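# Move wooden block from bench onto cart floor

## Task

Pick the wooden block up from the bench and lay it flat on the cart's floor at the handle end, next to the profiles. The drop flap must stay open, and anything already satisfied must still be satisfied at the finish. Release the block, withdraw so both grippers are empty and clear of the cart, and finish with the robot upright (not fallen, not leaning) and in contact with nothing.

## Robot and tools

ROBOT. A Rainbow Robotics RB-Y1: a base on two drive wheels plus two rear casters (it cannot move sideways), a bending torso (joints torso_squat_rad, torso_shift_rad, torso_pitch_rad, torso_yaw_rad), a head (head_pan_rad, head_tilt_rad) and two 7-joint arms, each ending in a parallel gripper. The base is 0.58 m wide, extends 0.10 m in front of the wheel axle and 0.57 m behind it, and sweeps a 0.58 m radius when spinning in place. Each wrist carries a camera case sticking out sideways that can collide. With the starting arm pose the robot is up to 0.73 m wide (0.65 m if both forearms are rolled by half a turn). Cameras: head_camera (896x504), left_wrist_camera and right_wrist_camera (644x364).

FRAMES. Everything is in metres and radians. Base frame: origin on the floor halfway between the drive wheels, x forward, y left, z up. The printed chest, left_hand and right_hand are in this frame. A hand point sits between the finger pads, 0.03 m back from the tips; the fingers point along the hand's -z and close along its x. Printed hand positions can be off, more so at long reach or with a load. base_odometry is relative to where the base started, counts only wheel rotation (slip looks like travel) and gives heading in rad, left positive, -3.142 to 3.142.

move. One action per call. Allowed shapes: base and/or joints (optionally with min_time_s or contact_limits); target alone or with min_time_s; or contact_limits alone. An empty call just reports state and images.
- base: a velocity command, not a position: {"x_m_s": forward speed m/s, magnitude 0.005 to 0.4 or 0; "turn_rad_s": leftward turn rate, magnitude 0.02 to 1.509 or 0; "for_s": 0.1 to 5 s, rounded to 1/30 s}. Omitted speeds are 0. It ramps at 0.4 m/s² (turns 0.5 rad/s²), so it coasts up to 1 s (turns 3.1 s) after for_s. Distance is roughly speed x for_s. If |x_m_s| + 0.27|turn_rad_s| exceeds 0.4, both shrink proportionally. The base does not stop on contact.
- joints: an object keyed by joint name, each value an absolute target (radians; grippers in metres of opening). Ranges: squat 0 to 1.2 (larger lowers the chest); shift -0.3 to 0.6 (positive pushes hips forward); pitch -0.2 to 1.4 (positive leans forward); yaw -1.5 to 1.5 (positive left; raise both arms outward at least 0.2 rad first). Also squat+shift <= 1.52; squat-shift+pitch <= 1.57; shift+0.5pitch-0.4squat <= 0.7; shift+0.3pitch-0.5squat <= 0.39. Left arm: shoulder_pitch ±2.356 (negative swings forward/up), shoulder_roll 0 to 3.141 (positive outward), shoulder_yaw ±2.094, elbow -2.617 to 0.01 (negative bends), forearm_roll ±3.141, wrist_pitch -1.57 to 1.919, hand_roll ±2.705, gripper_m 0 to 0.1. Right arm is the same except shoulder_roll -3.141 to 0 (negative outward). head_pan ±0.523 (left positive), head_tilt -0.35 to 1.57 (positive looks down).
- target: one hand only, an absolute pose in the base frame: {"side": "left"|"right", "x","y","z" in m (-3 to 3), "quat_wxyz": four numbers in the printed convention}. It is converted once into joint angles, so the hand travels along an arc; break long moves into short steps. Outcomes: "reached" (within 10 mm and 2 degrees), "short" with the error, or "refused" with a reason. Refused while another move is still running.
- min_time_s: 0.1 to 8 s, slowest allowed duration for arm, head and torso motions.
- contact_limits: {"left_gripper_m"/"right_gripper_m": current in mA, 200 to 672.5}; persists until changed; starts at 672.5.
- cameras: list from head_camera, left_wrist_camera, right_wrist_camera or "all"; [] for none.
- blocking: true/omitted waits for rest; false returns in about 0.5 s while motion continues.

wait {seconds 0 to 10, cameras}: lets time pass, returning early when motions settle. stop {cameras}: brakes all running motions. zoom_image {camera, region [x0,y0,x1,y1] pixels, max 504 by 504}: enlarges part of that camera's latest image. read_manual: licence text only. finished_scene {scene}: ends the scene for good.

RESULTS. "move" reads done or the worst status. Per-motion words: moving, done, off_target (resting away from target, may still push), stopped, not_followed (arm command withheld by the self-collision check, see "cause:"), time_out, contact_stop (torso only), limit_stop_at_<name> (built-in guard near own body), torque_fault, limit_stop_at_motor_heat. A refusal or an uncommanded stop cancels the remaining move/wait/finished_scene calls of that reply. on_its_own lists what happened without being commanded. lidar_m: 12 ranges in 30-degree sectors counter-clockwise from straight ahead, at 0.23 m height; "-" means nothing seen. wheel_motors_off=1 means the wheels were cut for 2 s after stalling. motor_effort: wheel load in percent, bracket is the peak; above about 30 at rest suggests pushing on something. Joint torques, external torques, wrist force/torque (uncalibrated, offset up to 16 N) and motor temperatures are also shown.

GRASPING. Command an opening at least 0.005 m below the object's width; off_target or done are both normal then. Each arm is rated for 3 kg.

AVOID. Arms striking or squeezing each other (including fingers and camera cases); about 0.5 rad of outward shoulder roll keeps hands apart. Contact torque reaching load limits (torque fault, 10 s freeze). Overheating (stretched or loaded arms). Driving into furniture or catching the upper body under tables. Heavy loads far forward, or braking hard while carrying, which can tip the robot. Dropping the block, releasing it while it moves, slamming or hard pushes.

Each tool is called after "Request:" as name([rows], argument=value, ...), one row to a line, values as JSON.

## Session

Request:
move()

Scene clock: 0.00 s.
Joint torques (N m): no reading
External joint torques (N m): no reading
Motor temperatures (°C): left_arm=[31 28 32 36 35 33 38] | right_arm=[34 31 32 30 36 36 34]
Wrist force (N): no reading
Wrist torque (N m): no reading
Wrist force, peak (N): no reading
base_odometry: x=+0.000 y=+0.000 heading=+0.000
lidar_m: 0.65 0.68 1.56 4.82 1.63 1.14 1.08 1.13 1.47 3.50 0.97 0.70
base_status: not commanded
joint_positions: torso_squat_rad=+0.350 torso_shift_rad=+0.000 torso_pitch_rad=+0.000 torso_yaw_rad=+0.000 left_shoulder_pitch_rad=+0.049 left_shoulder_roll_rad=+0.015 left_shoulder_yaw_rad=+0.041 left_elbow_rad=-0.149 left_forearm_roll_rad=+0.010 left_wrist_pitch_rad=-0.019 left_hand_roll_rad=+0.045 left_gripper_m=+0.099 right_shoulder_pitch_rad=-0.033 right_shoulder_roll_rad=-0.038 right_shoulder_yaw_rad=+0.024 right_elbow_rad=-0.125 right_forearm_roll_rad=-0.047 right_wrist_pitch_rad=+0.032 right_hand_roll_rad=-0.022 right_gripper_m=+0.099 head_pan_rad=+0.000 head_tilt_rad=+0.400
joint_status: not commanded
wheel_motors_off: 0
motor_effort: left_wheel=+0 right_wheel=+0
chest: x=-0.2280 y=+0.0001 z=+1.2475 quat_wxyz=(+1.000, +0.000, +0.000, +0.000) (m; base frame)
left_hand: x=-0.1861 y=+0.2354 z=+0.5638 quat_wxyz=(+0.997, +0.009, -0.062, +0.055) (m; base frame)
right_hand: x=-0.1506 y=-0.2464 z=+0.5666 quat_wxyz=(+0.998, -0.015, -0.063, -0.016) (m; base frame)
pictures: head_camera, left_wrist_camera, right_wrist_camera

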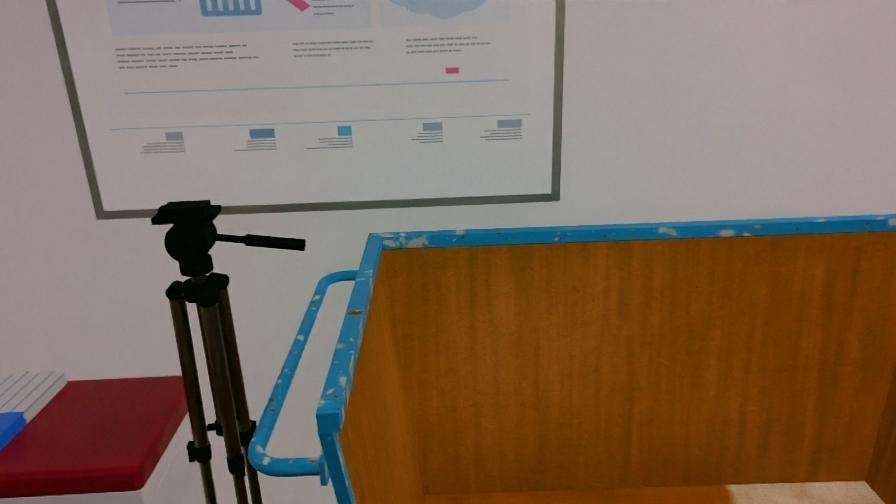

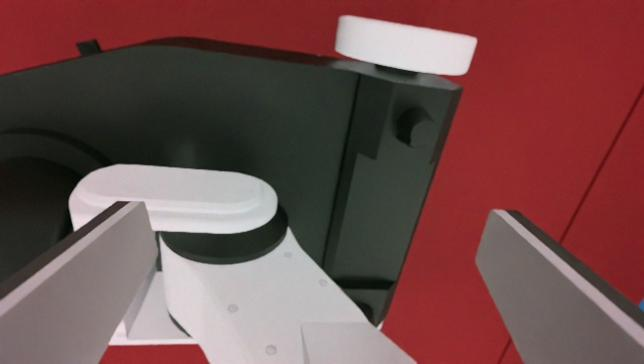

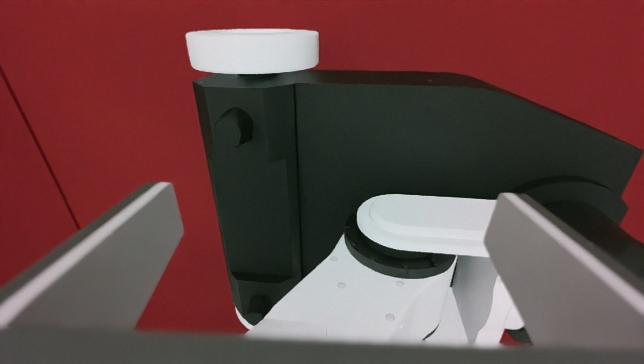

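Request:
move(joints={"head_tilt_rad":0.85}, cameras=["head_camera"])

Request:
move(joints={"head_pan_rad":-0.52,"head_tilt_rad":0.7}, cameras=["head_camera"])

Request:
move(joints={"head_pan_rad":0.52,"head_tilt_rad":0.7}, cameras=["head_camera"])

Scene clock: 2.43 s.
Joint torques (N m): left_arm=[-1.08 -0.14 0.9 0.07 -0.05 -0.57 -0.22] | right_arm=[-1.94 -1.01 -0.51 -0.19 -0.14 -0.28 0.03]
External joint torques (N m): left_arm=[-0.45 -0.8 0.86 0.05 -0.05 -0.22 -0.22] | right_arm=[0.32 0.48 -0.47 0.12 -0.17 0.01 0.03]
Wrist force (N): left_arm=[0.1 1.6 -7.8] | right_arm=[-2.0 1.1 -5.3]
Wrist torque (N m): left_arm=[-0.35 0.16 0.10] | right_arm=[-0.10 -0.09 -0.07]
Wrist force, peak (N): left_arm=[-0.2 1.9 -8.4] | right_arm=[-2.1 1.1 -5.4]
move: done
base_odometry: x=+0.000 y=+0.000 heading=+0.000
lidar_m: 0.65 0.68 1.57 4.84 1.62 1.13 1.08 1.13 1.48 3.51 0.98 0.70
base_status: not commanded
joint_positions: torso_squat_rad=+0.350 torso_shift_rad=+0.000 torso_pitch_rad=+0.000 torso_yaw_rad=+0.000 left_shoulder_pitch_rad=+0.049 left_shoulder_roll_rad=+0.015 left_shoulder_yaw_rad=+0.041 left_elbow_rad=-0.149 left_forearm_roll_rad=+0.010 left_wrist_pitch_rad=-0.019 left_hand_roll_rad=+0.045 left_gripper_m=+0.099 right_shoulder_pitch_rad=-0.033 right_shoulder_roll_rad=-0.038 right_shoulder_yaw_rad=+0.024 right_elbow_rad=-0.125 right_forearm_roll_rad=-0.047 right_wrist_pitch_rad=+0.032 right_hand_roll_rad=-0.022 right_gripper_m=+0.099 head_pan_rad=+0.000 head_tilt_rad=+0.850
joint_status: all done
wheel_motors_off: 0
motor_effort: left_wheel=+0(1) right_wheel=-1(3)
chest: x=-0.2280 y=+0.0001 z=+1.2475 quat_wxyz=(+1.000, +0.000, +0.000, +0.000) (m; base frame)
left_hand: x=-0.1861 y=+0.2354 z=+0.5638 quat_wxyz=(+0.997, +0.009, -0.062, +0.055) (m; base frame)
right_hand: x=-0.1506 y=-0.2464 z=+0.5666 quat_wxyz=(+0.998, -0.015, -0.063, -0.016) (m; base frame)
pictures: head_camera
camera_calibration:
head_camera: T_world_to_cam=[[-0.00598885, -0.999504, -0.0309109, 0.0427237], [-0.712307, 0.0259593, -0.701388, 0.920231], [0.701843, 0.0178175, -0.712109, 1.12053], [0, 0, 0, 1]] pos_world=[-0.130693, -0.00115112, 1.4447]

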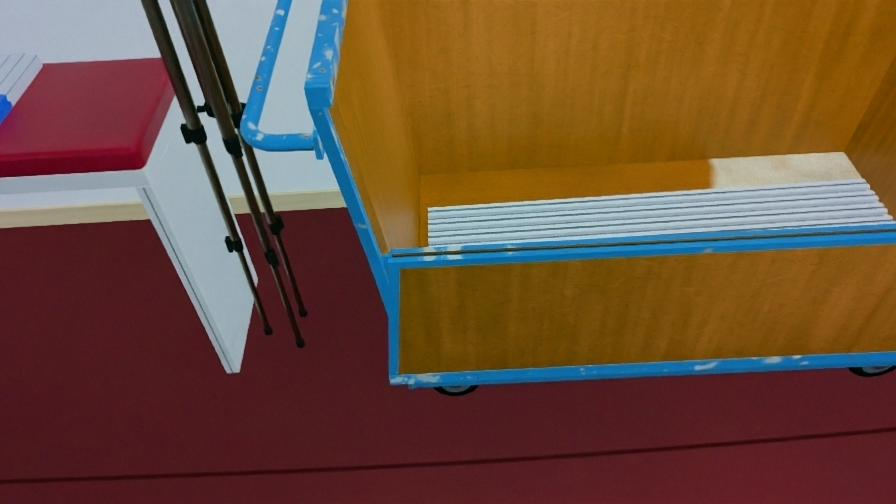

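Scene clock: 3.43 s.
Joint torques (N m): left_arm=[-0.98 -0.09 1.07 -0.03 -0.07 -0.68 0.03] | right_arm=[-2.04 -0.97 -0.4 0.15 -0.08 -0.22 -0.02]
External joint torques (N m): left_arm=[-0.35 -0.75 1.03 -0.04 -0.07 -0.32 0.03] | right_arm=[0.22 0.52 -0.36 0.46 -0.12 0.07 -0.02]
Wrist force (N): left_arm=[0.6 1.4 -7.4] | right_arm=[-1.9 1.2 -4.9]
Wrist torque (N m): left_arm=[-0.33 0.19 0.10] | right_arm=[-0.11 -0.11 -0.08]
Wrist force, peak (N): left_arm=[-0.2 1.4 -8.4] | right_arm=[-1.6 1.5 -5.6]
move: done
base_odometry: x=+0.000 y=+0.000 heading=+0.000
lidar_m: 0.65 0.67 1.54 4.83 1.63 1.14 1.07 1.12 1.48 3.50 0.98 0.69
base_status: not commanded
joint_positions: torso_squat_rad=+0.350 torso_shift_rad=+0.000 torso_pitch_rad=+0.000 torso_yaw_rad=+0.000 left_shoulder_pitch_rad=+0.049 left_shoulder_roll_rad=+0.015 left_shoulder_yaw_rad=+0.041 left_elbow_rad=-0.149 left_forearm_roll_rad=+0.010 left_wrist_pitch_rad=-0.019 left_hand_roll_rad=+0.045 left_gripper_m=+0.099 right_shoulder_pitch_rad=-0.033 right_shoulder_roll_rad=-0.038 right_shoulder_yaw_rad=+0.024 right_elbow_rad=-0.125 right_forearm_roll_rad=-0.047 right_wrist_pitch_rad=+0.032 right_hand_roll_rad=-0.022 right_gripper_m=+0.099 head_pan_rad=-0.520 head_tilt_rad=+0.700
joint_status: all done
wheel_motors_off: 0
motor_effort: left_wheel=+1(1) right_wheel=-1(2)
chest: x=-0.2280 y=+0.0001 z=+1.2475 quat_wxyz=(+1.000, +0.000, +0.000, +0.000) (m; base frame)
left_hand: x=-0.1861 y=+0.2354 z=+0.5638 quat_wxyz=(+0.997, +0.009, -0.062, +0.055) (m; base frame)
right_hand: x=-0.1506 y=-0.2464 z=+0.5666 quat_wxyz=(+0.998, -0.015, -0.063, -0.016) (m; base frame)
pictures: head_camera
camera_calibration:
head_camera: T_world_to_cam=[[-0.497734, -0.866759, -0.031459, -0.057845], [-0.507354, 0.320382, -0.799967, 1.10502], [0.703457, -0.38221, -0.599219, 0.957513], [0, 0, 0, 1]] pos_world=[-0.141724, -0.0381954, 1.45592]

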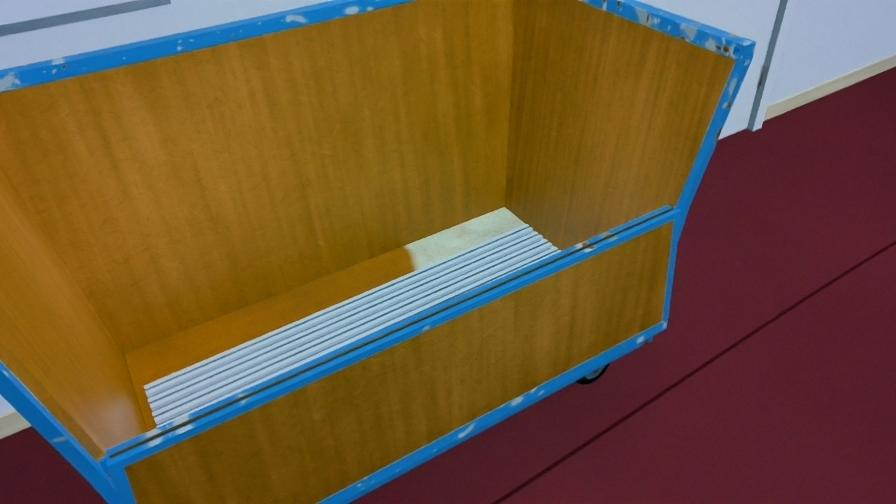

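Scene clock: 4.80 s.
Joint torques (N m): left_arm=[-0.6 -0.08 0.75 0.03 -0.07 -0.63 0] | right_arm=[-2.29 -0.86 -0.6 -0.07 -0.07 -0.25 0.01]
External joint torques (N m): left_arm=[0.03 -0.74 0.71 0.02 -0.07 -0.28 0.01] | right_arm=[-0.04 0.63 -0.55 0.24 -0.11 0.04 0]
Wrist force (N): left_arm=[0.2 0.8 -7.1] | right_arm=[-2.1 0.9 -5.2]
Wrist torque (N m): left_arm=[-0.26 0.18 0.11] | right_arm=[-0.06 -0.11 -0.08]
Wrist force, peak (N): left_arm=[0.3 1.8 -8.5] | right_arm=[-2.0 1.0 -5.6]
move: done
base_odometry: x=+0.000 y=+0.000 heading=+0.000
lidar_m: 0.65 0.69 1.55 4.84 1.63 1.14 1.08 1.13 1.48 3.51 0.98 0.69
base_status: not commanded
joint_positions: torso_squat_rad=+0.350 torso_shift_rad=+0.000 torso_pitch_rad=+0.000 torso_yaw_rad=+0.000 left_shoulder_pitch_rad=+0.049 left_shoulder_roll_rad=+0.015 left_shoulder_yaw_rad=+0.041 left_elbow_rad=-0.149 left_forearm_roll_rad=+0.010 left_wrist_pitch_rad=-0.019 left_hand_roll_rad=+0.045 left_gripper_m=+0.099 right_shoulder_pitch_rad=-0.033 right_shoulder_roll_rad=-0.038 right_shoulder_yaw_rad=+0.024 right_elbow_rad=-0.125 right_forearm_roll_rad=-0.047 right_wrist_pitch_rad=+0.032 right_hand_roll_rad=-0.022 right_gripper_m=+0.099 head_pan_rad=+0.520 head_tilt_rad=+0.700
joint_status: all done
wheel_motors_off: 0
motor_effort: left_wheel=+0(1) right_wheel=-1(2)
chest: x=-0.2280 y=+0.0001 z=+1.2475 quat_wxyz=(+1.000, +0.000, +0.000, +0.000) (m; base frame)
left_hand: x=-0.1861 y=+0.2354 z=+0.5638 quat_wxyz=(+0.997, +0.009, -0.062, +0.055) (m; base frame)
right_hand: x=-0.1506 y=-0.2464 z=+0.5666 quat_wxyz=(+0.998, -0.015, -0.063, -0.016) (m; base frame)
pictures: head_camera
camera_calibration:
head_camera: T_world_to_cam=[[0.495443, -0.868071, -0.0314483, 0.146782], [-0.533229, -0.275356, -0.799904, 1.09972], [0.685714, 0.413076, -0.599304, 0.953836], [0, 0, 0, 1]] pos_world=[-0.14038, 0.0362239, 1.45592]

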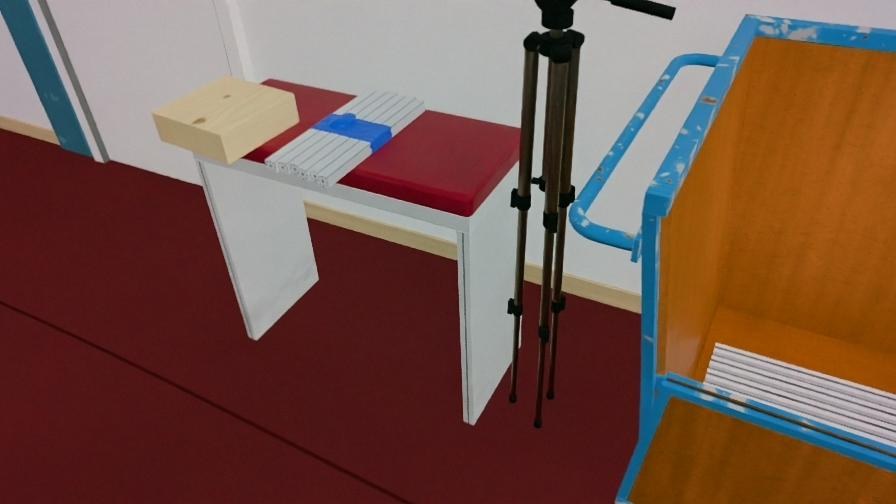

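Request:
zoom_image(camera="head_camera", region=[140, 60, 440, 220])

Scaled by 1.680 from the camera's 896x504 image, which has a finer 1280x720 frame.

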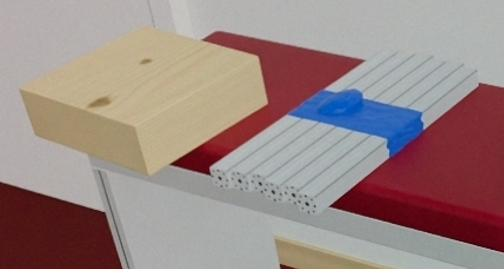

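Request:
move(joints={"torso_pitch_rad":0.6,"head_pan_rad":0.0,"head_tilt_rad":0.5,"torso_squat_rad":0.1}, cameras=["head_camera"])

Request:
move(joints={"head_pan_rad":0.523,"head_tilt_rad":0.1}, cameras=["head_camera"])

Scene clock: 24.03 s.
Joint torques (N m): left_arm=[13.28 -0.11 0.95 6.55 -0.04 0.52 -0.02] | right_arm=[13.47 -0.72 -0.93 6.31 -0.36 0.88 0.02]
External joint torques (N m): left_arm=[-1.76 -0.91 0.78 0.44 -0.04 -0.29 -0.04] | right_arm=[0.1 0.36 -0.67 0.82 -0.26 0.06 0.04]
Wrist force (N): left_arm=[3.3 1.2 -6.9] | right_arm=[1.7 0.6 -4.3]
Wrist torque (N m): left_arm=[-0.34 0.28 0.08] | right_arm=[-0.01 0.14 -0.10]
Wrist force, peak (N): left_arm=[2.6 0.9 -8.1] | right_arm=[-1.8 1.2 -5.5]
move: done
base_odometry: x=+0.000 y=+0.000 heading=+0.000
lidar_m: 0.65 0.67 1.55 4.84 1.63 1.13 1.08 1.13 1.48 3.52 0.98 0.69
base_status: not commanded
joint_positions: torso_squat_rad=+0.100 torso_shift_rad=+0.000 torso_pitch_rad=+0.600 torso_yaw_rad=+0.000 left_shoulder_pitch_rad=+0.049 left_shoulder_roll_rad=+0.015 left_shoulder_yaw_rad=+0.041 left_elbow_rad=-0.149 left_forearm_roll_rad=+0.010 left_wrist_pitch_rad=-0.019 left_hand_roll_rad=+0.045 left_gripper_m=+0.099 right_shoulder_pitch_rad=-0.033 right_shoulder_roll_rad=-0.038 right_shoulder_yaw_rad=+0.024 right_elbow_rad=-0.125 right_forearm_roll_rad=-0.047 right_wrist_pitch_rad=+0.032 right_hand_roll_rad=-0.022 right_gripper_m=+0.099 head_pan_rad=+0.000 head_tilt_rad=+0.500
joint_status: all done
wheel_motors_off: 0
motor_effort: left_wheel=-1(1) right_wheel=-1(2)
chest: x=-0.0532 y=+0.0001 z=+1.2324 quat_wxyz=(+0.955, +0.000, +0.296, +0.000) (m; base frame)
left_hand: x=-0.4048 y=+0.2354 z=+0.6445 quat_wxyz=(+0.970, +0.024, +0.236, +0.050) (m; base frame)
right_hand: x=-0.3738 y=-0.2464 z=+0.6267 quat_wxyz=(+0.972, -0.020, +0.235, -0.011) (m; base frame)
pictures: head_camera
camera_calibration:
head_camera: T_world_to_cam=[[-0.0134536, -0.999504, -0.0284708, 0.039693], [-0.863728, 0.0259622, -0.503289, 0.815956], [0.503778, 0.0178199, -0.863649, 1.10216], [0, 0, 0, 1]] pos_world=[0.150053, -0.00115112, 1.36367]

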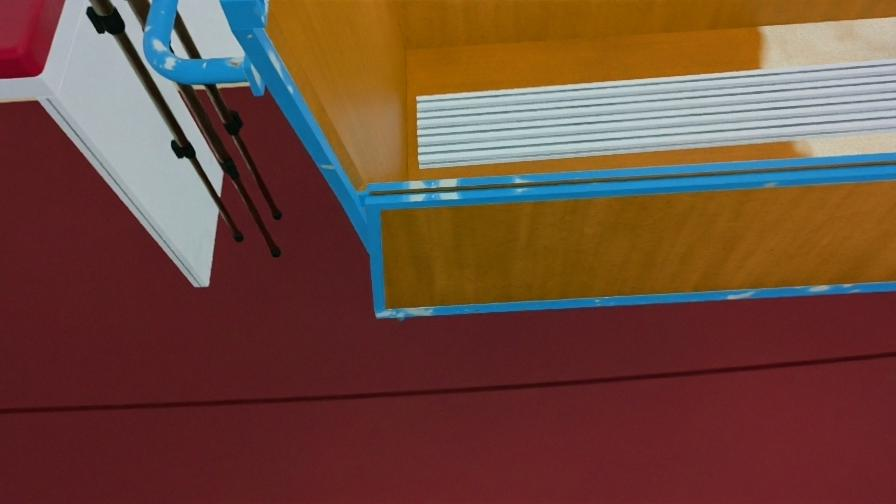

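Scene clock: 25.03 s.
Joint torques (N m): left_arm=[13.3 0.09 0.91 6.49 -0.16 0.59 0.06] | right_arm=[13.88 -0.15 -0.89 6.34 -0.24 0.85 -0.03]
External joint torques (N m): left_arm=[-1.74 -0.72 0.73 0.38 -0.16 -0.22 0.04] | right_arm=[0.52 0.93 -0.63 0.85 -0.14 0.03 -0.01]
Wrist force (N): left_arm=[3.8 0.0 -6.8] | right_arm=[1.5 0.9 -3.9]
Wrist torque (N m): left_arm=[-0.19 0.35 0.07] | right_arm=[-0.11 0.11 -0.06]
Wrist force, peak (N): left_arm=[4.2 0.5 -7.6] | right_arm=[2.3 0.9 -4.7]
move: done
base_odometry: x=+0.000 y=+0.000 heading=+0.000
lidar_m: 0.65 0.67 1.56 4.83 1.62 1.13 1.08 1.12 1.46 3.51 0.98 0.70
base_status: not commanded
joint_positions: torso_squat_rad=+0.100 torso_shift_rad=+0.000 torso_pitch_rad=+0.600 torso_yaw_rad=+0.000 left_shoulder_pitch_rad=+0.049 left_shoulder_roll_rad=+0.015 left_shoulder_yaw_rad=+0.041 left_elbow_rad=-0.149 left_forearm_roll_rad=+0.010 left_wrist_pitch_rad=-0.019 left_hand_roll_rad=+0.045 left_gripper_m=+0.099 right_shoulder_pitch_rad=-0.033 right_shoulder_roll_rad=-0.038 right_shoulder_yaw_rad=+0.024 right_elbow_rad=-0.125 right_forearm_roll_rad=-0.047 right_wrist_pitch_rad=+0.032 right_hand_roll_rad=-0.022 right_gripper_m=+0.099 head_pan_rad=+0.523 head_tilt_rad=+0.100
joint_status: all done
wheel_motors_off: 0
motor_effort: left_wheel=+0(1) right_wheel=-1(2)
chest: x=-0.0532 y=+0.0001 z=+1.2324 quat_wxyz=(+0.955, +0.000, +0.296, +0.000) (m; base frame)
left_hand: x=-0.4048 y=+0.2354 z=+0.6445 quat_wxyz=(+0.970, +0.024, +0.236, +0.050) (m; base frame)
right_hand: x=-0.3738 y=-0.2464 z=+0.6267 quat_wxyz=(+0.972, -0.020, +0.235, -0.011) (m; base frame)
pictures: head_camera
camera_calibration:
head_camera: T_world_to_cam=[[0.408735, -0.857676, -0.311974, 0.39944], [-0.605519, 0.000911312, -0.79583, 1.20106], [0.682849, 0.51419, -0.518967, 0.61067], [0, 0, 0, 1]] pos_world=[0.147002, 0.0274958, 1.39737]

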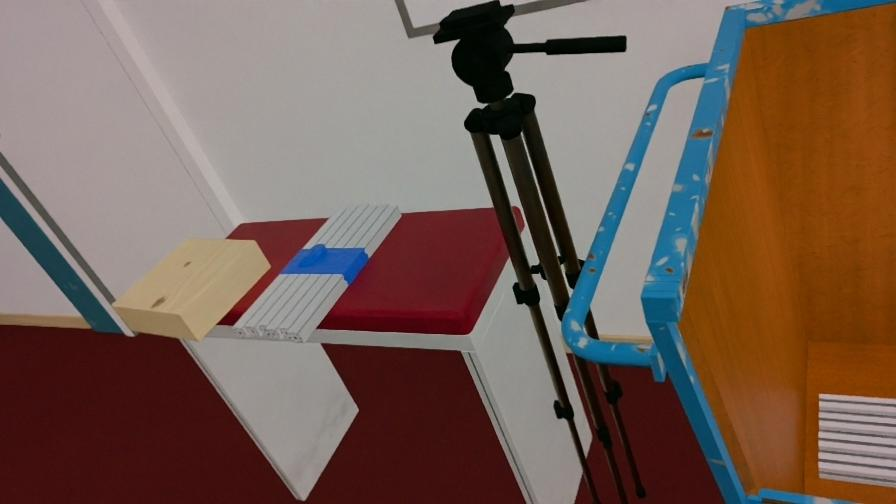

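Request:
move(base={"x_m_s":0.2,"for_s":1.5}, joints={"head_pan_rad":0.2,"head_tilt_rad":0.4}, cameras=["head_camera"])

Request:
move(joints={"head_pan_rad":0.1,"head_tilt_rad":0.8,"torso_squat_rad":0.0}, cameras=["head_camera"])

Scene clock: 32.43 s.
Joint torques (N m): left_arm=[13.29 -0.2 0.94 6.33 0.05 0.6 0.11] | right_arm=[14.17 -0.99 -0.93 6.62 -0.38 0.87 -0.12]
External joint torques (N m): left_arm=[-1.75 -1 0.76 0.22 0.05 -0.21 0.08] | right_arm=[0.8 0.09 -0.68 1.13 -0.28 0.05 -0.09]
Wrist force (N): left_arm=[3.8 0.5 -7.2] | right_arm=[2.1 1.0 -4.6]
Wrist torque (N m): left_arm=[-0.23 0.37 0.04] | right_arm=[-0.07 0.18 -0.08]
Wrist force, peak (N): left_arm=[4.7 0.5 -7.6] | right_arm=[2.1 1.5 -4.8]
move: done
base_odometry: x=+0.300 y=+0.000 heading=+0.000
lidar_m: 0.34 0.36 0.79 3.85 2.07 1.46 1.37 1.43 1.89 4.50 0.52 0.38
base_status: done (sent for 1.5 of 1.5 s)
joint_positions: torso_squat_rad=+0.100 torso_shift_rad=+0.000 torso_pitch_rad=+0.600 torso_yaw_rad=+0.000 left_shoulder_pitch_rad=+0.049 left_shoulder_roll_rad=+0.015 left_shoulder_yaw_rad=+0.041 left_elbow_rad=-0.149 left_forearm_roll_rad=+0.010 left_wrist_pitch_rad=-0.019 left_hand_roll_rad=+0.045 left_gripper_m=+0.099 right_shoulder_pitch_rad=-0.033 right_shoulder_roll_rad=-0.038 right_shoulder_yaw_rad=+0.024 right_elbow_rad=-0.125 right_forearm_roll_rad=-0.047 right_wrist_pitch_rad=+0.032 right_hand_roll_rad=-0.022 right_gripper_m=+0.099 head_pan_rad=+0.200 head_tilt_rad=+0.400
joint_status: all done
wheel_motors_off: 0
motor_effort: left_wheel=+1(52) right_wheel=-1(27)
chest: x=-0.0533 y=+0.0001 z=+1.2324 quat_wxyz=(+0.955, +0.000, +0.296, +0.000) (m; base frame)
left_hand: x=-0.4047 y=+0.2354 z=+0.6445 quat_wxyz=(+0.970, +0.024, +0.236, +0.050) (m; base frame)
right_hand: x=-0.3738 y=-0.2464 z=+0.6267 quat_wxyz=(+0.972, -0.020, +0.235, -0.011) (m; base frame)
pictures: head_camera
camera_calibration:
head_camera: T_world_to_cam=[[0.153133, -0.977999, -0.141665, 0.183419], [-0.807913, -0.0413508, -0.587849, 0.928782], [0.569057, 0.204472, -0.79647, 1.00398], [0, 0, 0, 1]] pos_world=[0.150966, 0.0125035, 1.37161]

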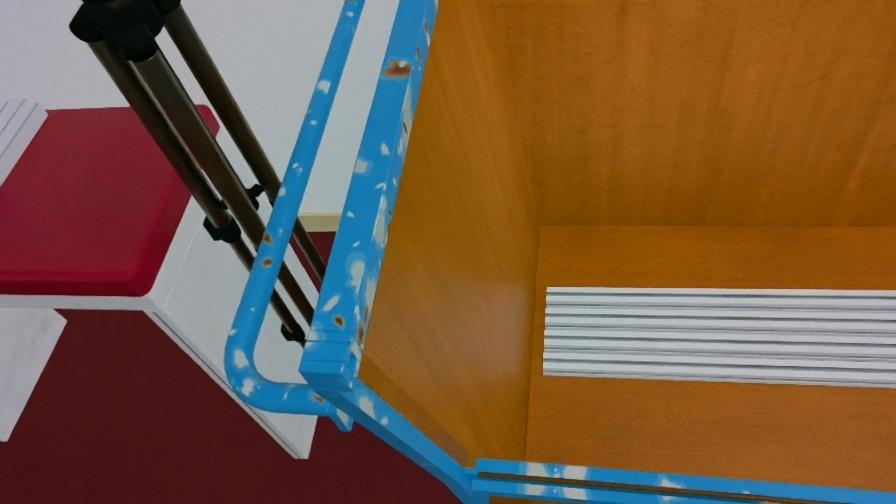

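Scene clock: 33.53 s.
Joint torques (N m): left_arm=[13.64 -0.01 1.06 6.59 0.02 0.67 0.03] | right_arm=[13.92 -0.59 -0.4 6.34 -0.23 0.86 0.03]
External joint torques (N m): left_arm=[-1.4 -0.81 0.88 0.48 0.02 -0.15 0] | right_arm=[0.56 0.49 -0.15 0.85 -0.13 0.04 0.05]
Wrist force (N): left_arm=[3.6 0.6 -6.2] | right_arm=[1.8 1.0 -4.3]
Wrist torque (N m): left_arm=[-0.27 0.35 0.06] | right_arm=[-0.05 0.15 -0.06]
Wrist force, peak (N): left_arm=[4.1 0.4 -7.9] | right_arm=[2.5 0.8 -4.5]
move: done
base_odometry: x=+0.300 y=+0.000 heading=+0.000
lidar_m: 0.35 0.37 0.80 3.83 2.08 1.45 1.37 1.44 1.88 4.48 0.54 0.38
base_status: not commanded
joint_positions: torso_squat_rad=+0.000 torso_shift_rad=+0.000 torso_pitch_rad=+0.600 torso_yaw_rad=+0.000 left_shoulder_pitch_rad=+0.049 left_shoulder_roll_rad=+0.015 left_shoulder_yaw_rad=+0.041 left_elbow_rad=-0.149 left_forearm_roll_rad=+0.010 left_wrist_pitch_rad=-0.019 left_hand_roll_rad=+0.045 left_gripper_m=+0.099 right_shoulder_pitch_rad=-0.033 right_shoulder_roll_rad=-0.038 right_shoulder_yaw_rad=+0.024 right_elbow_rad=-0.125 right_forearm_roll_rad=-0.047 right_wrist_pitch_rad=+0.032 right_hand_roll_rad=-0.022 right_gripper_m=+0.099 head_pan_rad=+0.100 head_tilt_rad=+0.800
joint_status: all done
wheel_motors_off: 0
motor_effort: left_wheel=+0(1) right_wheel=-1(2)
chest: x=-0.0532 y=+0.0001 z=+1.2359 quat_wxyz=(+0.955, +0.000, +0.296, +0.000) (m; base frame)
left_hand: x=-0.4048 y=+0.2354 z=+0.6480 quat_wxyz=(+0.970, +0.024, +0.236, +0.050) (m; base frame)
right_hand: x=-0.3738 y=-0.2464 z=+0.6302 quat_wxyz=(+0.972, -0.020, +0.235, -0.011) (m; base frame)
pictures: head_camera
camera_calibration:
head_camera: T_world_to_cam=[[0.0610187, -0.994966, -0.0795006, 0.104852], [-0.973245, -0.0416311, -0.225968, 0.441208], [0.22152, 0.0911618, -0.970885, 1.27601], [0, 0, 0, 1]] pos_world=[0.140343, 0.00636884, 1.3469]

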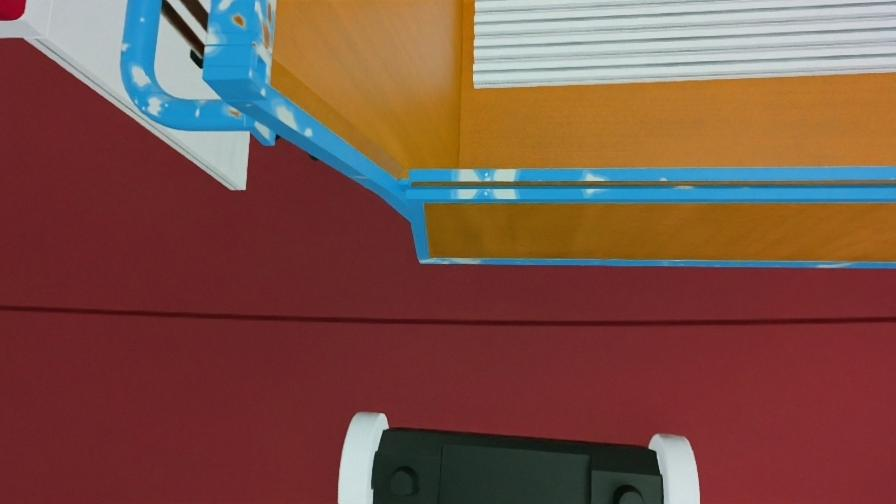

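Request:
move(joints={"head_pan_rad":0.523,"head_tilt_rad":-0.1,"torso_yaw_rad":0.0}, cameras=["head_camera"])

Scene clock: 37.87 s.
Joint torques (N m): left_arm=[13.37 0.32 0.89 6.38 -0.06 0.62 -0.04] | right_arm=[13.85 -0.6 -0.96 6.55 -0.18 0.96 0]
External joint torques (N m): left_arm=[-1.67 -0.49 0.71 0.27 -0.06 -0.2 -0.07] | right_arm=[0.48 0.48 -0.71 1.06 -0.08 0.14 0.02]
Wrist force (N): left_arm=[4.1 0.8 -6.9] | right_arm=[1.9 1.1 -4.6]
Wrist torque (N m): left_arm=[-0.27 0.41 0.08] | right_arm=[-0.05 0.16 -0.07]
Wrist force, peak (N): left_arm=[4.3 0.4 -7.6] | right_arm=[2.5 1.2 -4.8]
move: done
base_odometry: x=+0.300 y=+0.000 heading=+0.000
lidar_m: 0.35 0.37 0.80 3.84 2.08 1.45 1.37 1.42 1.87 4.49 0.53 0.37
base_status: not commanded
joint_positions: torso_squat_rad=+0.000 torso_shift_rad=+0.000 torso_pitch_rad=+0.600 torso_yaw_rad=+0.000 left_shoulder_pitch_rad=+0.049 left_shoulder_roll_rad=+0.015 left_shoulder_yaw_rad=+0.041 left_elbow_rad=-0.149 left_forearm_roll_rad=+0.010 left_wrist_pitch_rad=-0.019 left_hand_roll_rad=+0.045 left_gripper_m=+0.099 right_shoulder_pitch_rad=-0.033 right_shoulder_roll_rad=-0.038 right_shoulder_yaw_rad=+0.024 right_elbow_rad=-0.125 right_forearm_roll_rad=-0.047 right_wrist_pitch_rad=+0.032 right_hand_roll_rad=-0.022 right_gripper_m=+0.099 head_pan_rad=+0.523 head_tilt_rad=-0.100
joint_status: all done
wheel_motors_off: 0
motor_effort: left_wheel=+0(1) right_wheel=+1(4)
chest: x=-0.0532 y=+0.0001 z=+1.2359 quat_wxyz=(+0.955, +0.000, +0.296, +0.000) (m; base frame)
left_hand: x=-0.4048 y=+0.2354 z=+0.6480 quat_wxyz=(+0.970, +0.024, +0.236, +0.050) (m; base frame)
right_hand: x=-0.3738 y=-0.2464 z=+0.6302 quat_wxyz=(+0.972, -0.020, +0.235, -0.011) (m; base frame)
pictures: head_camera
camera_calibration:
head_camera: T_world_to_cam=[[0.414465, -0.855163, -0.311311, 0.399124], [-0.456677, 0.100454, -0.883943, 1.31463], [0.787188, 0.508532, -0.348899, 0.368215], [0, 0, 0, 1]] pos_world=[0.145084, 0.0220072, 1.41478]

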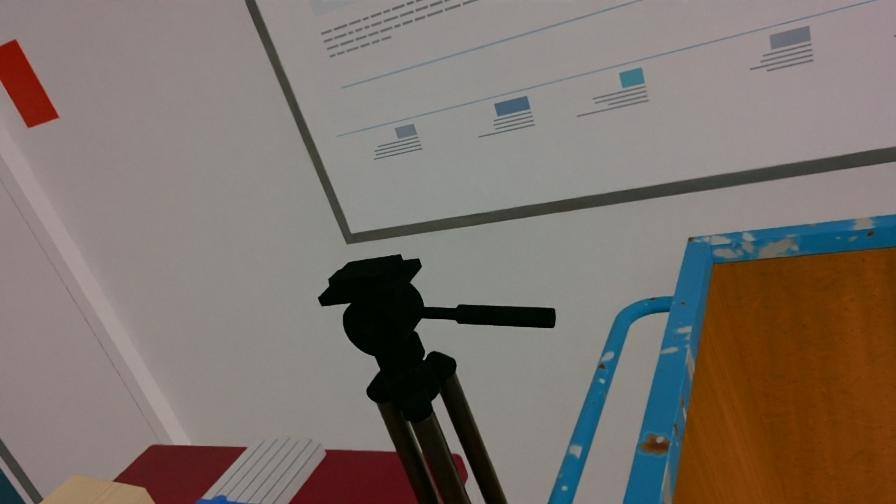

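Request:
move(base={"x_m_s":-0.3,"for_s":1.67}, joints={"torso_pitch_rad":0.0,"head_pan_rad":0.0,"head_tilt_rad":0.6,"torso_squat_rad":0.3})

Request:
move(base={"turn_rad_s":0.8,"for_s":1.963}, cameras=["head_camera"])

Request:
move(base={"x_m_s":0.3,"for_s":4.1})

Request:
move(base={"turn_rad_s":-0.8,"for_s":1.963}, cameras=["head_camera"])

Scene clock: 44.03 s.
Joint torques (N m): left_arm=[-1.17 -0.41 0.72 -0.06 -0.03 -0.43 -0.03] | right_arm=[-1.99 -0.8 -0.48 -0.05 -0.01 -0.23 0.04]
External joint torques (N m): left_arm=[-0.54 -1.07 0.68 -0.08 -0.03 -0.08 -0.02] | right_arm=[0.28 0.69 -0.43 0.26 -0.05 0.06 0.03]
Wrist force (N): left_arm=[-0.4 0.8 -7.5] | right_arm=[-1.2 1.3 -5.0]
Wrist torque (N m): left_arm=[-0.23 0.10 0.09] | right_arm=[-0.12 -0.01 -0.07]
Wrist force, peak (N): left_arm=[3.6 1.6 -7.9] | right_arm=[2.3 1.3 -5.1]
move: done
base_odometry: x=-0.200 y=+0.000 heading=+0.000
lidar_m: 0.86 1.19 1.67 4.34 1.32 0.92 0.87 0.92 1.21 2.84 1.28 0.91
base_status: done (sent for 1.67 of 1.67 s)
joint_positions: torso_squat_rad=+0.300 torso_shift_rad=+0.000 torso_pitch_rad=+0.000 torso_yaw_rad=+0.000 left_shoulder_pitch_rad=+0.049 left_shoulder_roll_rad=+0.015 left_shoulder_yaw_rad=+0.041 left_elbow_rad=-0.149 left_forearm_roll_rad=+0.010 left_wrist_pitch_rad=-0.019 left_hand_roll_rad=+0.045 left_gripper_m=+0.099 right_shoulder_pitch_rad=-0.033 right_shoulder_roll_rad=-0.038 right_shoulder_yaw_rad=+0.024 right_elbow_rad=-0.125 right_forearm_roll_rad=-0.047 right_wrist_pitch_rad=+0.032 right_hand_roll_rad=-0.022 right_gripper_m=+0.099 head_pan_rad=+0.000 head_tilt_rad=+0.600
joint_status: all done
wheel_motors_off: 0
motor_effort: left_wheel=+2(28) right_wheel=+0(26)
chest: x=-0.2281 y=+0.0001 z=+1.2587 quat_wxyz=(+1.000, +0.000, +0.000, +0.000) (m; base frame)
left_hand: x=-0.1862 y=+0.2354 z=+0.5750 quat_wxyz=(+0.997, +0.009, -0.062, +0.055) (m; base frame)
right_hand: x=-0.1505 y=-0.2464 z=+0.5778 quat_wxyz=(+0.998, -0.015, -0.063, -0.016) (m; base frame)
pictures: none

Scene clock: 47.93 s.
Joint torques (N m): left_arm=[-1.15 -0.11 0.62 0.02 -0.07 -0.56 -0.02] | right_arm=[-1.95 -0.83 -0.44 0.08 -0.13 -0.16 0.08]
External joint torques (N m): left_arm=[-0.52 -0.78 0.58 0.01 -0.07 -0.21 -0.01] | right_arm=[0.31 0.66 -0.39 0.39 -0.16 0.13 0.07]
Wrist force (N): left_arm=[0.0 1.0 -7.4] | right_arm=[-1.7 1.2 -4.7]
Wrist torque (N m): left_arm=[-0.26 0.12 0.08] | right_arm=[-0.11 -0.05 -0.06]
Wrist force, peak (N): left_arm=[0.1 2.0 -8.5] | right_arm=[-2.0 1.1 -5.5]
move: done
base_odometry: x=-0.200 y=+0.000 heading=+1.573
lidar_m: 4.12 1.31 0.90 0.87 0.89 1.21 2.92 1.31 0.94 0.89 1.19 1.67
base_status: done (sent for 1.97 of 1.97 s)
joint_positions: torso_squat_rad=+0.300 torso_shift_rad=+0.000 torso_pitch_rad=+0.000 torso_yaw_rad=+0.000 left_shoulder_pitch_rad=+0.049 left_shoulder_roll_rad=+0.015 left_shoulder_yaw_rad=+0.041 left_elbow_rad=-0.149 left_forearm_roll_rad=+0.010 left_wrist_pitch_rad=-0.019 left_hand_roll_rad=+0.045 left_gripper_m=+0.099 right_shoulder_pitch_rad=-0.033 right_shoulder_roll_rad=-0.038 right_shoulder_yaw_rad=+0.024 right_elbow_rad=-0.125 right_forearm_roll_rad=-0.047 right_wrist_pitch_rad=+0.032 right_hand_roll_rad=-0.022 right_gripper_m=+0.099 head_pan_rad=+0.000 head_tilt_rad=+0.600
joint_status: not commanded
wheel_motors_off: 0
motor_effort: left_wheel=+6(44) right_wheel=+20(53)
chest: x=-0.2281 y=+0.0001 z=+1.2587 quat_wxyz=(+1.000, +0.000, +0.000, +0.000) (m; base frame)
left_hand: x=-0.1862 y=+0.2354 z=+0.5750 quat_wxyz=(+0.997, +0.009, -0.062, +0.055) (m; base frame)
right_hand: x=-0.1505 y=-0.2464 z=+0.5778 quat_wxyz=(+0.998, -0.015, -0.063, -0.016) (m; base frame)
pictures: head_camera
camera_calibration:
head_camera: T_world_to_cam=[[0.00184679, -0.999504, -0.0314345, 0.0453457], [-0.516616, 0.0259612, -0.855823, 1.19358], [0.856215, 0.0178201, -0.516312, 0.874709], [0, 0, 0, 1]] pos_world=[-0.132398, -0.00125112, 1.47455]

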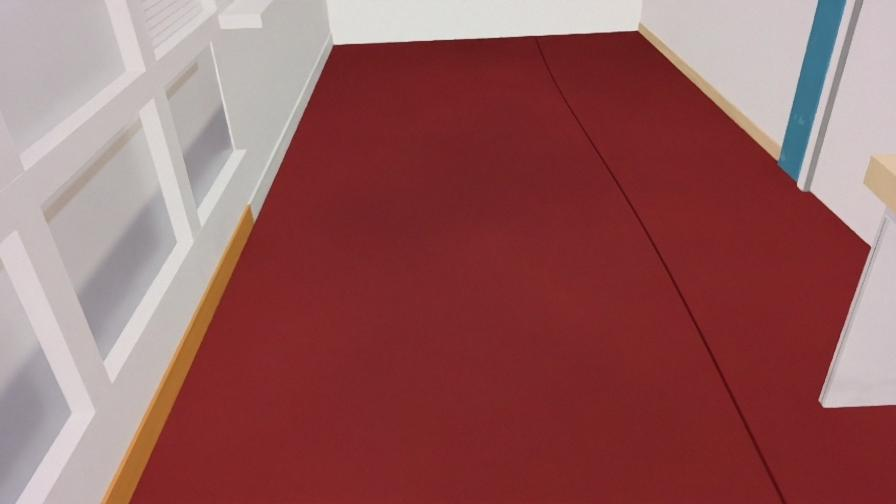

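Scene clock: 53.17 s.
Joint torques (N m): left_arm=[-0.72 -0.43 0.67 0.05 -0.05 -0.63 -0.05] | right_arm=[-2.14 -1.08 -0.63 0.28 -0.15 -0.26 -0.1]
External joint torques (N m): left_arm=[-0.09 -1.09 0.63 0.04 -0.06 -0.28 -0.04] | right_arm=[0.12 0.42 -0.58 0.59 -0.19 0.03 -0.11]
Wrist force (N): left_arm=[0.2 1.0 -7.1] | right_arm=[-1.8 1.0 -4.6]
Wrist torque (N m): left_arm=[-0.30 0.17 0.10] | right_arm=[-0.10 -0.09 -0.06]
Wrist force, peak (N): left_arm=[-0.2 1.4 -8.3] | right_arm=[-1.9 1.3 -5.3]
move: done
base_odometry: x=-0.204 y=+1.230 heading=+1.574
lidar_m: 4.35 1.39 0.97 0.92 0.94 1.27 3.18 1.39 1.23 1.03 1.66 2.20
base_status: done (sent for 4.1 of 4.1 s)
joint_positions: torso_squat_rad=+0.300 torso_shift_rad=+0.000 torso_pitch_rad=+0.000 torso_yaw_rad=+0.000 left_shoulder_pitch_rad=+0.049 left_shoulder_roll_rad=+0.015 left_shoulder_yaw_rad=+0.041 left_elbow_rad=-0.149 left_forearm_roll_rad=+0.010 left_wrist_pitch_rad=-0.019 left_hand_roll_rad=+0.045 left_gripper_m=+0.099 right_shoulder_pitch_rad=-0.033 right_shoulder_roll_rad=-0.038 right_shoulder_yaw_rad=+0.024 right_elbow_rad=-0.125 right_forearm_roll_rad=-0.047 right_wrist_pitch_rad=+0.032 right_hand_roll_rad=-0.022 right_gripper_m=+0.099 head_pan_rad=+0.000 head_tilt_rad=+0.600
joint_status: not commanded
wheel_motors_off: 0
motor_effort: left_wheel=+19(48) right_wheel=-17(49)
chest: x=-0.2279 y=+0.0001 z=+1.2587 quat_wxyz=(+1.000, +0.000, +0.000, +0.000) (m; base frame)
left_hand: x=-0.1861 y=+0.2354 z=+0.5750 quat_wxyz=(+0.997, +0.009, -0.062, +0.055) (m; base frame)
right_hand: x=-0.1505 y=-0.2464 z=+0.5778 quat_wxyz=(+0.998, -0.015, -0.062, -0.016) (m; base frame)
pictures: none

Scene clock: 57.07 s.
Joint torques (N m): left_arm=[-0.5 -0.22 0.74 0.08 -0.07 -0.55 -0.01] | right_arm=[-1.94 -0.62 -0.42 0.25 -0.11 -0.21 -0.12]
External joint torques (N m): left_arm=[0.13 -0.88 0.7 0.06 -0.07 -0.2 0] | right_arm=[0.31 0.87 -0.38 0.56 -0.14 0.08 -0.12]
Wrist force (N): left_arm=[-0.1 1.9 -7.8] | right_arm=[-1.7 0.8 -5.1]
Wrist torque (N m): left_arm=[-0.38 0.09 0.10] | right_arm=[-0.08 -0.07 -0.10]
Wrist force, peak (N): left_arm=[0.5 1.3 -8.8] | right_arm=[-2.1 1.2 -5.4]
move: done
base_odometry: x=-0.204 y=+1.230 heading=+0.002
lidar_m: 1.02 1.66 2.15 4.39 1.39 0.97 0.90 0.97 1.27 3.05 1.36 1.21
base_status: done (sent for 1.97 of 1.97 s)
joint_positions: torso_squat_rad=+0.300 torso_shift_rad=+0.000 torso_pitch_rad=+0.000 torso_yaw_rad=+0.000 left_shoulder_pitch_rad=+0.049 left_shoulder_roll_rad=+0.015 left_shoulder_yaw_rad=+0.041 left_elbow_rad=-0.149 left_forearm_roll_rad=+0.010 left_wrist_pitch_rad=-0.019 left_hand_roll_rad=+0.045 left_gripper_m=+0.099 right_shoulder_pitch_rad=-0.033 right_shoulder_roll_rad=-0.038 right_shoulder_yaw_rad=+0.024 right_elbow_rad=-0.125 right_forearm_roll_rad=-0.047 right_wrist_pitch_rad=+0.032 right_hand_roll_rad=-0.022 right_gripper_m=+0.099 head_pan_rad=+0.000 head_tilt_rad=+0.600
joint_status: not commanded
wheel_motors_off: 0
motor_effort: left_wheel=+22(47) right_wheel=+4(52)
chest: x=-0.2280 y=+0.0001 z=+1.2587 quat_wxyz=(+1.000, +0.000, +0.000, +0.000) (m; base frame)
left_hand: x=-0.1861 y=+0.2354 z=+0.5750 quat_wxyz=(+0.997, +0.009, -0.062, +0.055) (m; base frame)
right_hand: x=-0.1505 y=-0.2464 z=+0.5778 quat_wxyz=(+0.998, -0.015, -0.063, -0.016) (m; base frame)
pictures: head_camera
camera_calibration:
head_camera: T_world_to_cam=[[0.00184319, -0.999504, -0.0314327, 0.0453425], [-0.516689, 0.02596, -0.85578, 1.19351], [0.856171, 0.0178183, -0.516385, 0.874811], [0, 0, 0, 1]] pos_world=[-0.132398, -0.00125112, 1.47455]

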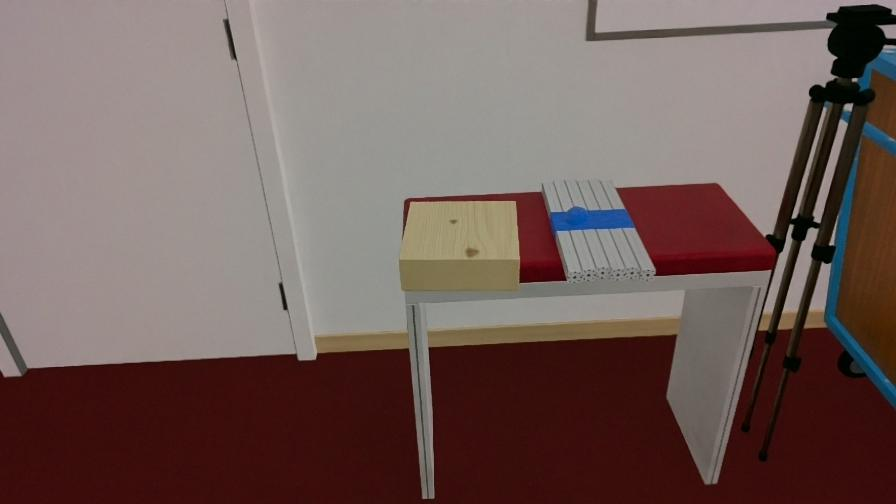

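Request:
move(base={"turn_rad_s":-0.8,"for_s":1.963})

Request:
move(base={"x_m_s":0.36,"for_s":4.667})

Request:
move(base={"turn_rad_s":0.8,"for_s":1.963}, cameras=["head_camera"])

Scene clock: 81.13 s.
Joint torques (N m): left_arm=[-0.96 -0.15 0.72 0.23 -0.01 -0.56 -0.01] | right_arm=[-2.14 -1.19 -0.57 0.18 -0.1 -0.25 -0.07]
External joint torques (N m): left_arm=[-0.33 -0.81 0.68 0.21 -0.02 -0.2 -0.01] | right_arm=[0.12 0.3 -0.52 0.49 -0.14 0.04 -0.07]
Wrist force (N): left_arm=[-0.4 1.5 -7.7] | right_arm=[-1.7 0.9 -4.5]
Wrist torque (N m): left_arm=[-0.35 0.08 0.13] | right_arm=[-0.09 -0.09 -0.08]
Wrist force, peak (N): left_arm=[0.3 1.3 -8.5] | right_arm=[-2.0 1.1 -5.4]
move: done
base_odometry: x=-0.204 y=+1.230 heading=-1.571
lidar_m: 2.90 1.38 1.23 1.02 1.66 2.13 4.39 1.44 0.99 0.93 0.95 1.25
base_status: done (sent for 1.97 of 1.97 s)
joint_positions: torso_squat_rad=+0.300 torso_shift_rad=+0.000 torso_pitch_rad=+0.000 torso_yaw_rad=+0.000 left_shoulder_pitch_rad=+0.049 left_shoulder_roll_rad=+0.015 left_shoulder_yaw_rad=+0.041 left_elbow_rad=-0.149 left_forearm_roll_rad=+0.010 left_wrist_pitch_rad=-0.019 left_hand_roll_rad=+0.045 left_gripper_m=+0.099 right_shoulder_pitch_rad=-0.033 right_shoulder_roll_rad=-0.038 right_shoulder_yaw_rad=+0.024 right_elbow_rad=-0.125 right_forearm_roll_rad=-0.047 right_wrist_pitch_rad=+0.032 right_hand_roll_rad=-0.022 right_gripper_m=+0.099 head_pan_rad=+0.000 head_tilt_rad=+0.600
joint_status: not commanded
wheel_motors_off: 0
motor_effort: left_wheel=+22(44) right_wheel=+6(12)
chest: x=-0.2280 y=+0.0001 z=+1.2587 quat_wxyz=(+1.000, +0.000, +0.000, +0.000) (m; base frame)
left_hand: x=-0.1861 y=+0.2354 z=+0.5750 quat_wxyz=(+0.997, +0.009, -0.062, +0.055) (m; base frame)
right_hand: x=-0.1505 y=-0.2464 z=+0.5778 quat_wxyz=(+0.998, -0.015, -0.063, -0.016) (m; base frame)
pictures: none

Scene clock: 87.03 s.
Joint torques (N m): left_arm=[-0.47 -0.1 0.58 0.19 0 -0.71 -0.05] | right_arm=[-2.02 -0.96 -0.62 0.22 -0.13 -0.11 0.05]
External joint torques (N m): left_arm=[0.16 -0.76 0.54 0.17 0 -0.35 -0.05] | right_arm=[0.23 0.53 -0.57 0.53 -0.17 0.18 0.05]
Wrist force (N): left_arm=[-0.1 1.2 -7.7] | right_arm=[-1.7 0.8 -4.7]
Wrist torque (N m): left_arm=[-0.27 0.12 0.10] | right_arm=[-0.09 -0.06 -0.10]
Wrist force, peak (N): left_arm=[0.7 1.1 -8.6] | right_arm=[-1.9 0.6 -5.7]
move: done
base_odometry: x=-0.205 y=-0.450 heading=-1.571
lidar_m: 2.53 2.68 0.96 0.91 0.94 1.51 4.27 1.27 0.88 0.81 0.81 1.07
base_status: done (sent for 4.67 of 4.67 s)
joint_positions: torso_squat_rad=+0.300 torso_shift_rad=+0.000 torso_pitch_rad=+0.000 torso_yaw_rad=+0.000 left_shoulder_pitch_rad=+0.049 left_shoulder_roll_rad=+0.015 left_shoulder_yaw_rad=+0.041 left_elbow_rad=-0.149 left_forearm_roll_rad=+0.010 left_wrist_pitch_rad=-0.019 left_hand_roll_rad=+0.045 left_gripper_m=+0.099 right_shoulder_pitch_rad=-0.033 right_shoulder_roll_rad=-0.038 right_shoulder_yaw_rad=+0.024 right_elbow_rad=-0.125 right_forearm_roll_rad=-0.047 right_wrist_pitch_rad=+0.032 right_hand_roll_rad=-0.022 right_gripper_m=+0.099 head_pan_rad=+0.000 head_tilt_rad=+0.600
joint_status: not commanded
wheel_motors_off: 0
motor_effort: left_wheel=+0(47) right_wheel=+0(47)
chest: x=-0.2280 y=+0.0001 z=+1.2587 quat_wxyz=(+1.000, +0.000, +0.000, +0.000) (m; base frame)
left_hand: x=-0.1860 y=+0.2354 z=+0.5750 quat_wxyz=(+0.997, +0.009, -0.062, +0.055) (m; base frame)
right_hand: x=-0.1505 y=-0.2464 z=+0.5778 quat_wxyz=(+0.998, -0.015, -0.063, -0.016) (m; base frame)
pictures: none

Scene clock: 90.93 s.
Joint torques (N m): left_arm=[-0.59 -0.13 0.76 0 -0.06 -0.51 -0.08] | right_arm=[-1.78 -0.84 -0.53 -0.04 -0.03 -0.24 -0.1]
External joint torques (N m): left_arm=[0.04 -0.8 0.72 -0.02 -0.06 -0.16 -0.08] | right_arm=[0.47 0.65 -0.48 0.27 -0.07 0.05 -0.11]
Wrist force (N): left_arm=[0.6 1.4 -7.4] | right_arm=[-1.7 1.1 -4.5]
Wrist torque (N m): left_arm=[-0.31 0.24 0.12] | right_arm=[-0.11 -0.09 -0.10]
Wrist force, peak (N): left_arm=[-0.3 1.3 -8.5] | right_arm=[-1.9 1.0 -5.6]
move: done
base_odometry: x=-0.205 y=-0.450 heading=+0.002
lidar_m: 0.91 0.94 2.07 4.01 1.21 0.84 0.82 0.85 1.10 2.63 2.63 0.96
base_status: done (sent for 1.97 of 1.97 s)
joint_positions: torso_squat_rad=+0.300 torso_shift_rad=+0.000 torso_pitch_rad=+0.000 torso_yaw_rad=+0.000 left_shoulder_pitch_rad=+0.049 left_shoulder_roll_rad=+0.015 left_shoulder_yaw_rad=+0.041 left_elbow_rad=-0.149 left_forearm_roll_rad=+0.010 left_wrist_pitch_rad=-0.019 left_hand_roll_rad=+0.045 left_gripper_m=+0.099 right_shoulder_pitch_rad=-0.033 right_shoulder_roll_rad=-0.038 right_shoulder_yaw_rad=+0.024 right_elbow_rad=-0.125 right_forearm_roll_rad=-0.047 right_wrist_pitch_rad=+0.032 right_hand_roll_rad=-0.022 right_gripper_m=+0.099 head_pan_rad=+0.000 head_tilt_rad=+0.600
joint_status: not commanded
wheel_motors_off: 0
motor_effort: left_wheel=+7(48) right_wheel=+21(44)
chest: x=-0.2280 y=+0.0001 z=+1.2587 quat_wxyz=(+1.000, +0.000, +0.000, +0.000) (m; base frame)
left_hand: x=-0.1861 y=+0.2354 z=+0.5750 quat_wxyz=(+0.997, +0.009, -0.062, +0.055) (m; base frame)
right_hand: x=-0.1505 y=-0.2464 z=+0.5778 quat_wxyz=(+0.998, -0.015, -0.063, -0.016) (m; base frame)
pictures: head_camera
camera_calibration:
head_camera: T_world_to_cam=[[0.00184319, -0.999504, -0.0314327, 0.0453425], [-0.516689, 0.02596, -0.85578, 1.19351], [0.856171, 0.0178183, -0.516385, 0.874811], [0, 0, 0, 1]] pos_world=[-0.132398, -0.00125112, 1.47455]

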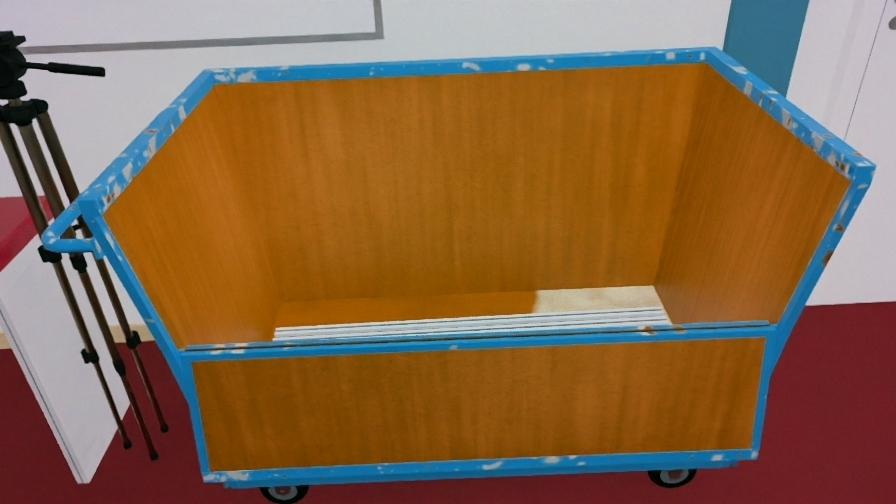

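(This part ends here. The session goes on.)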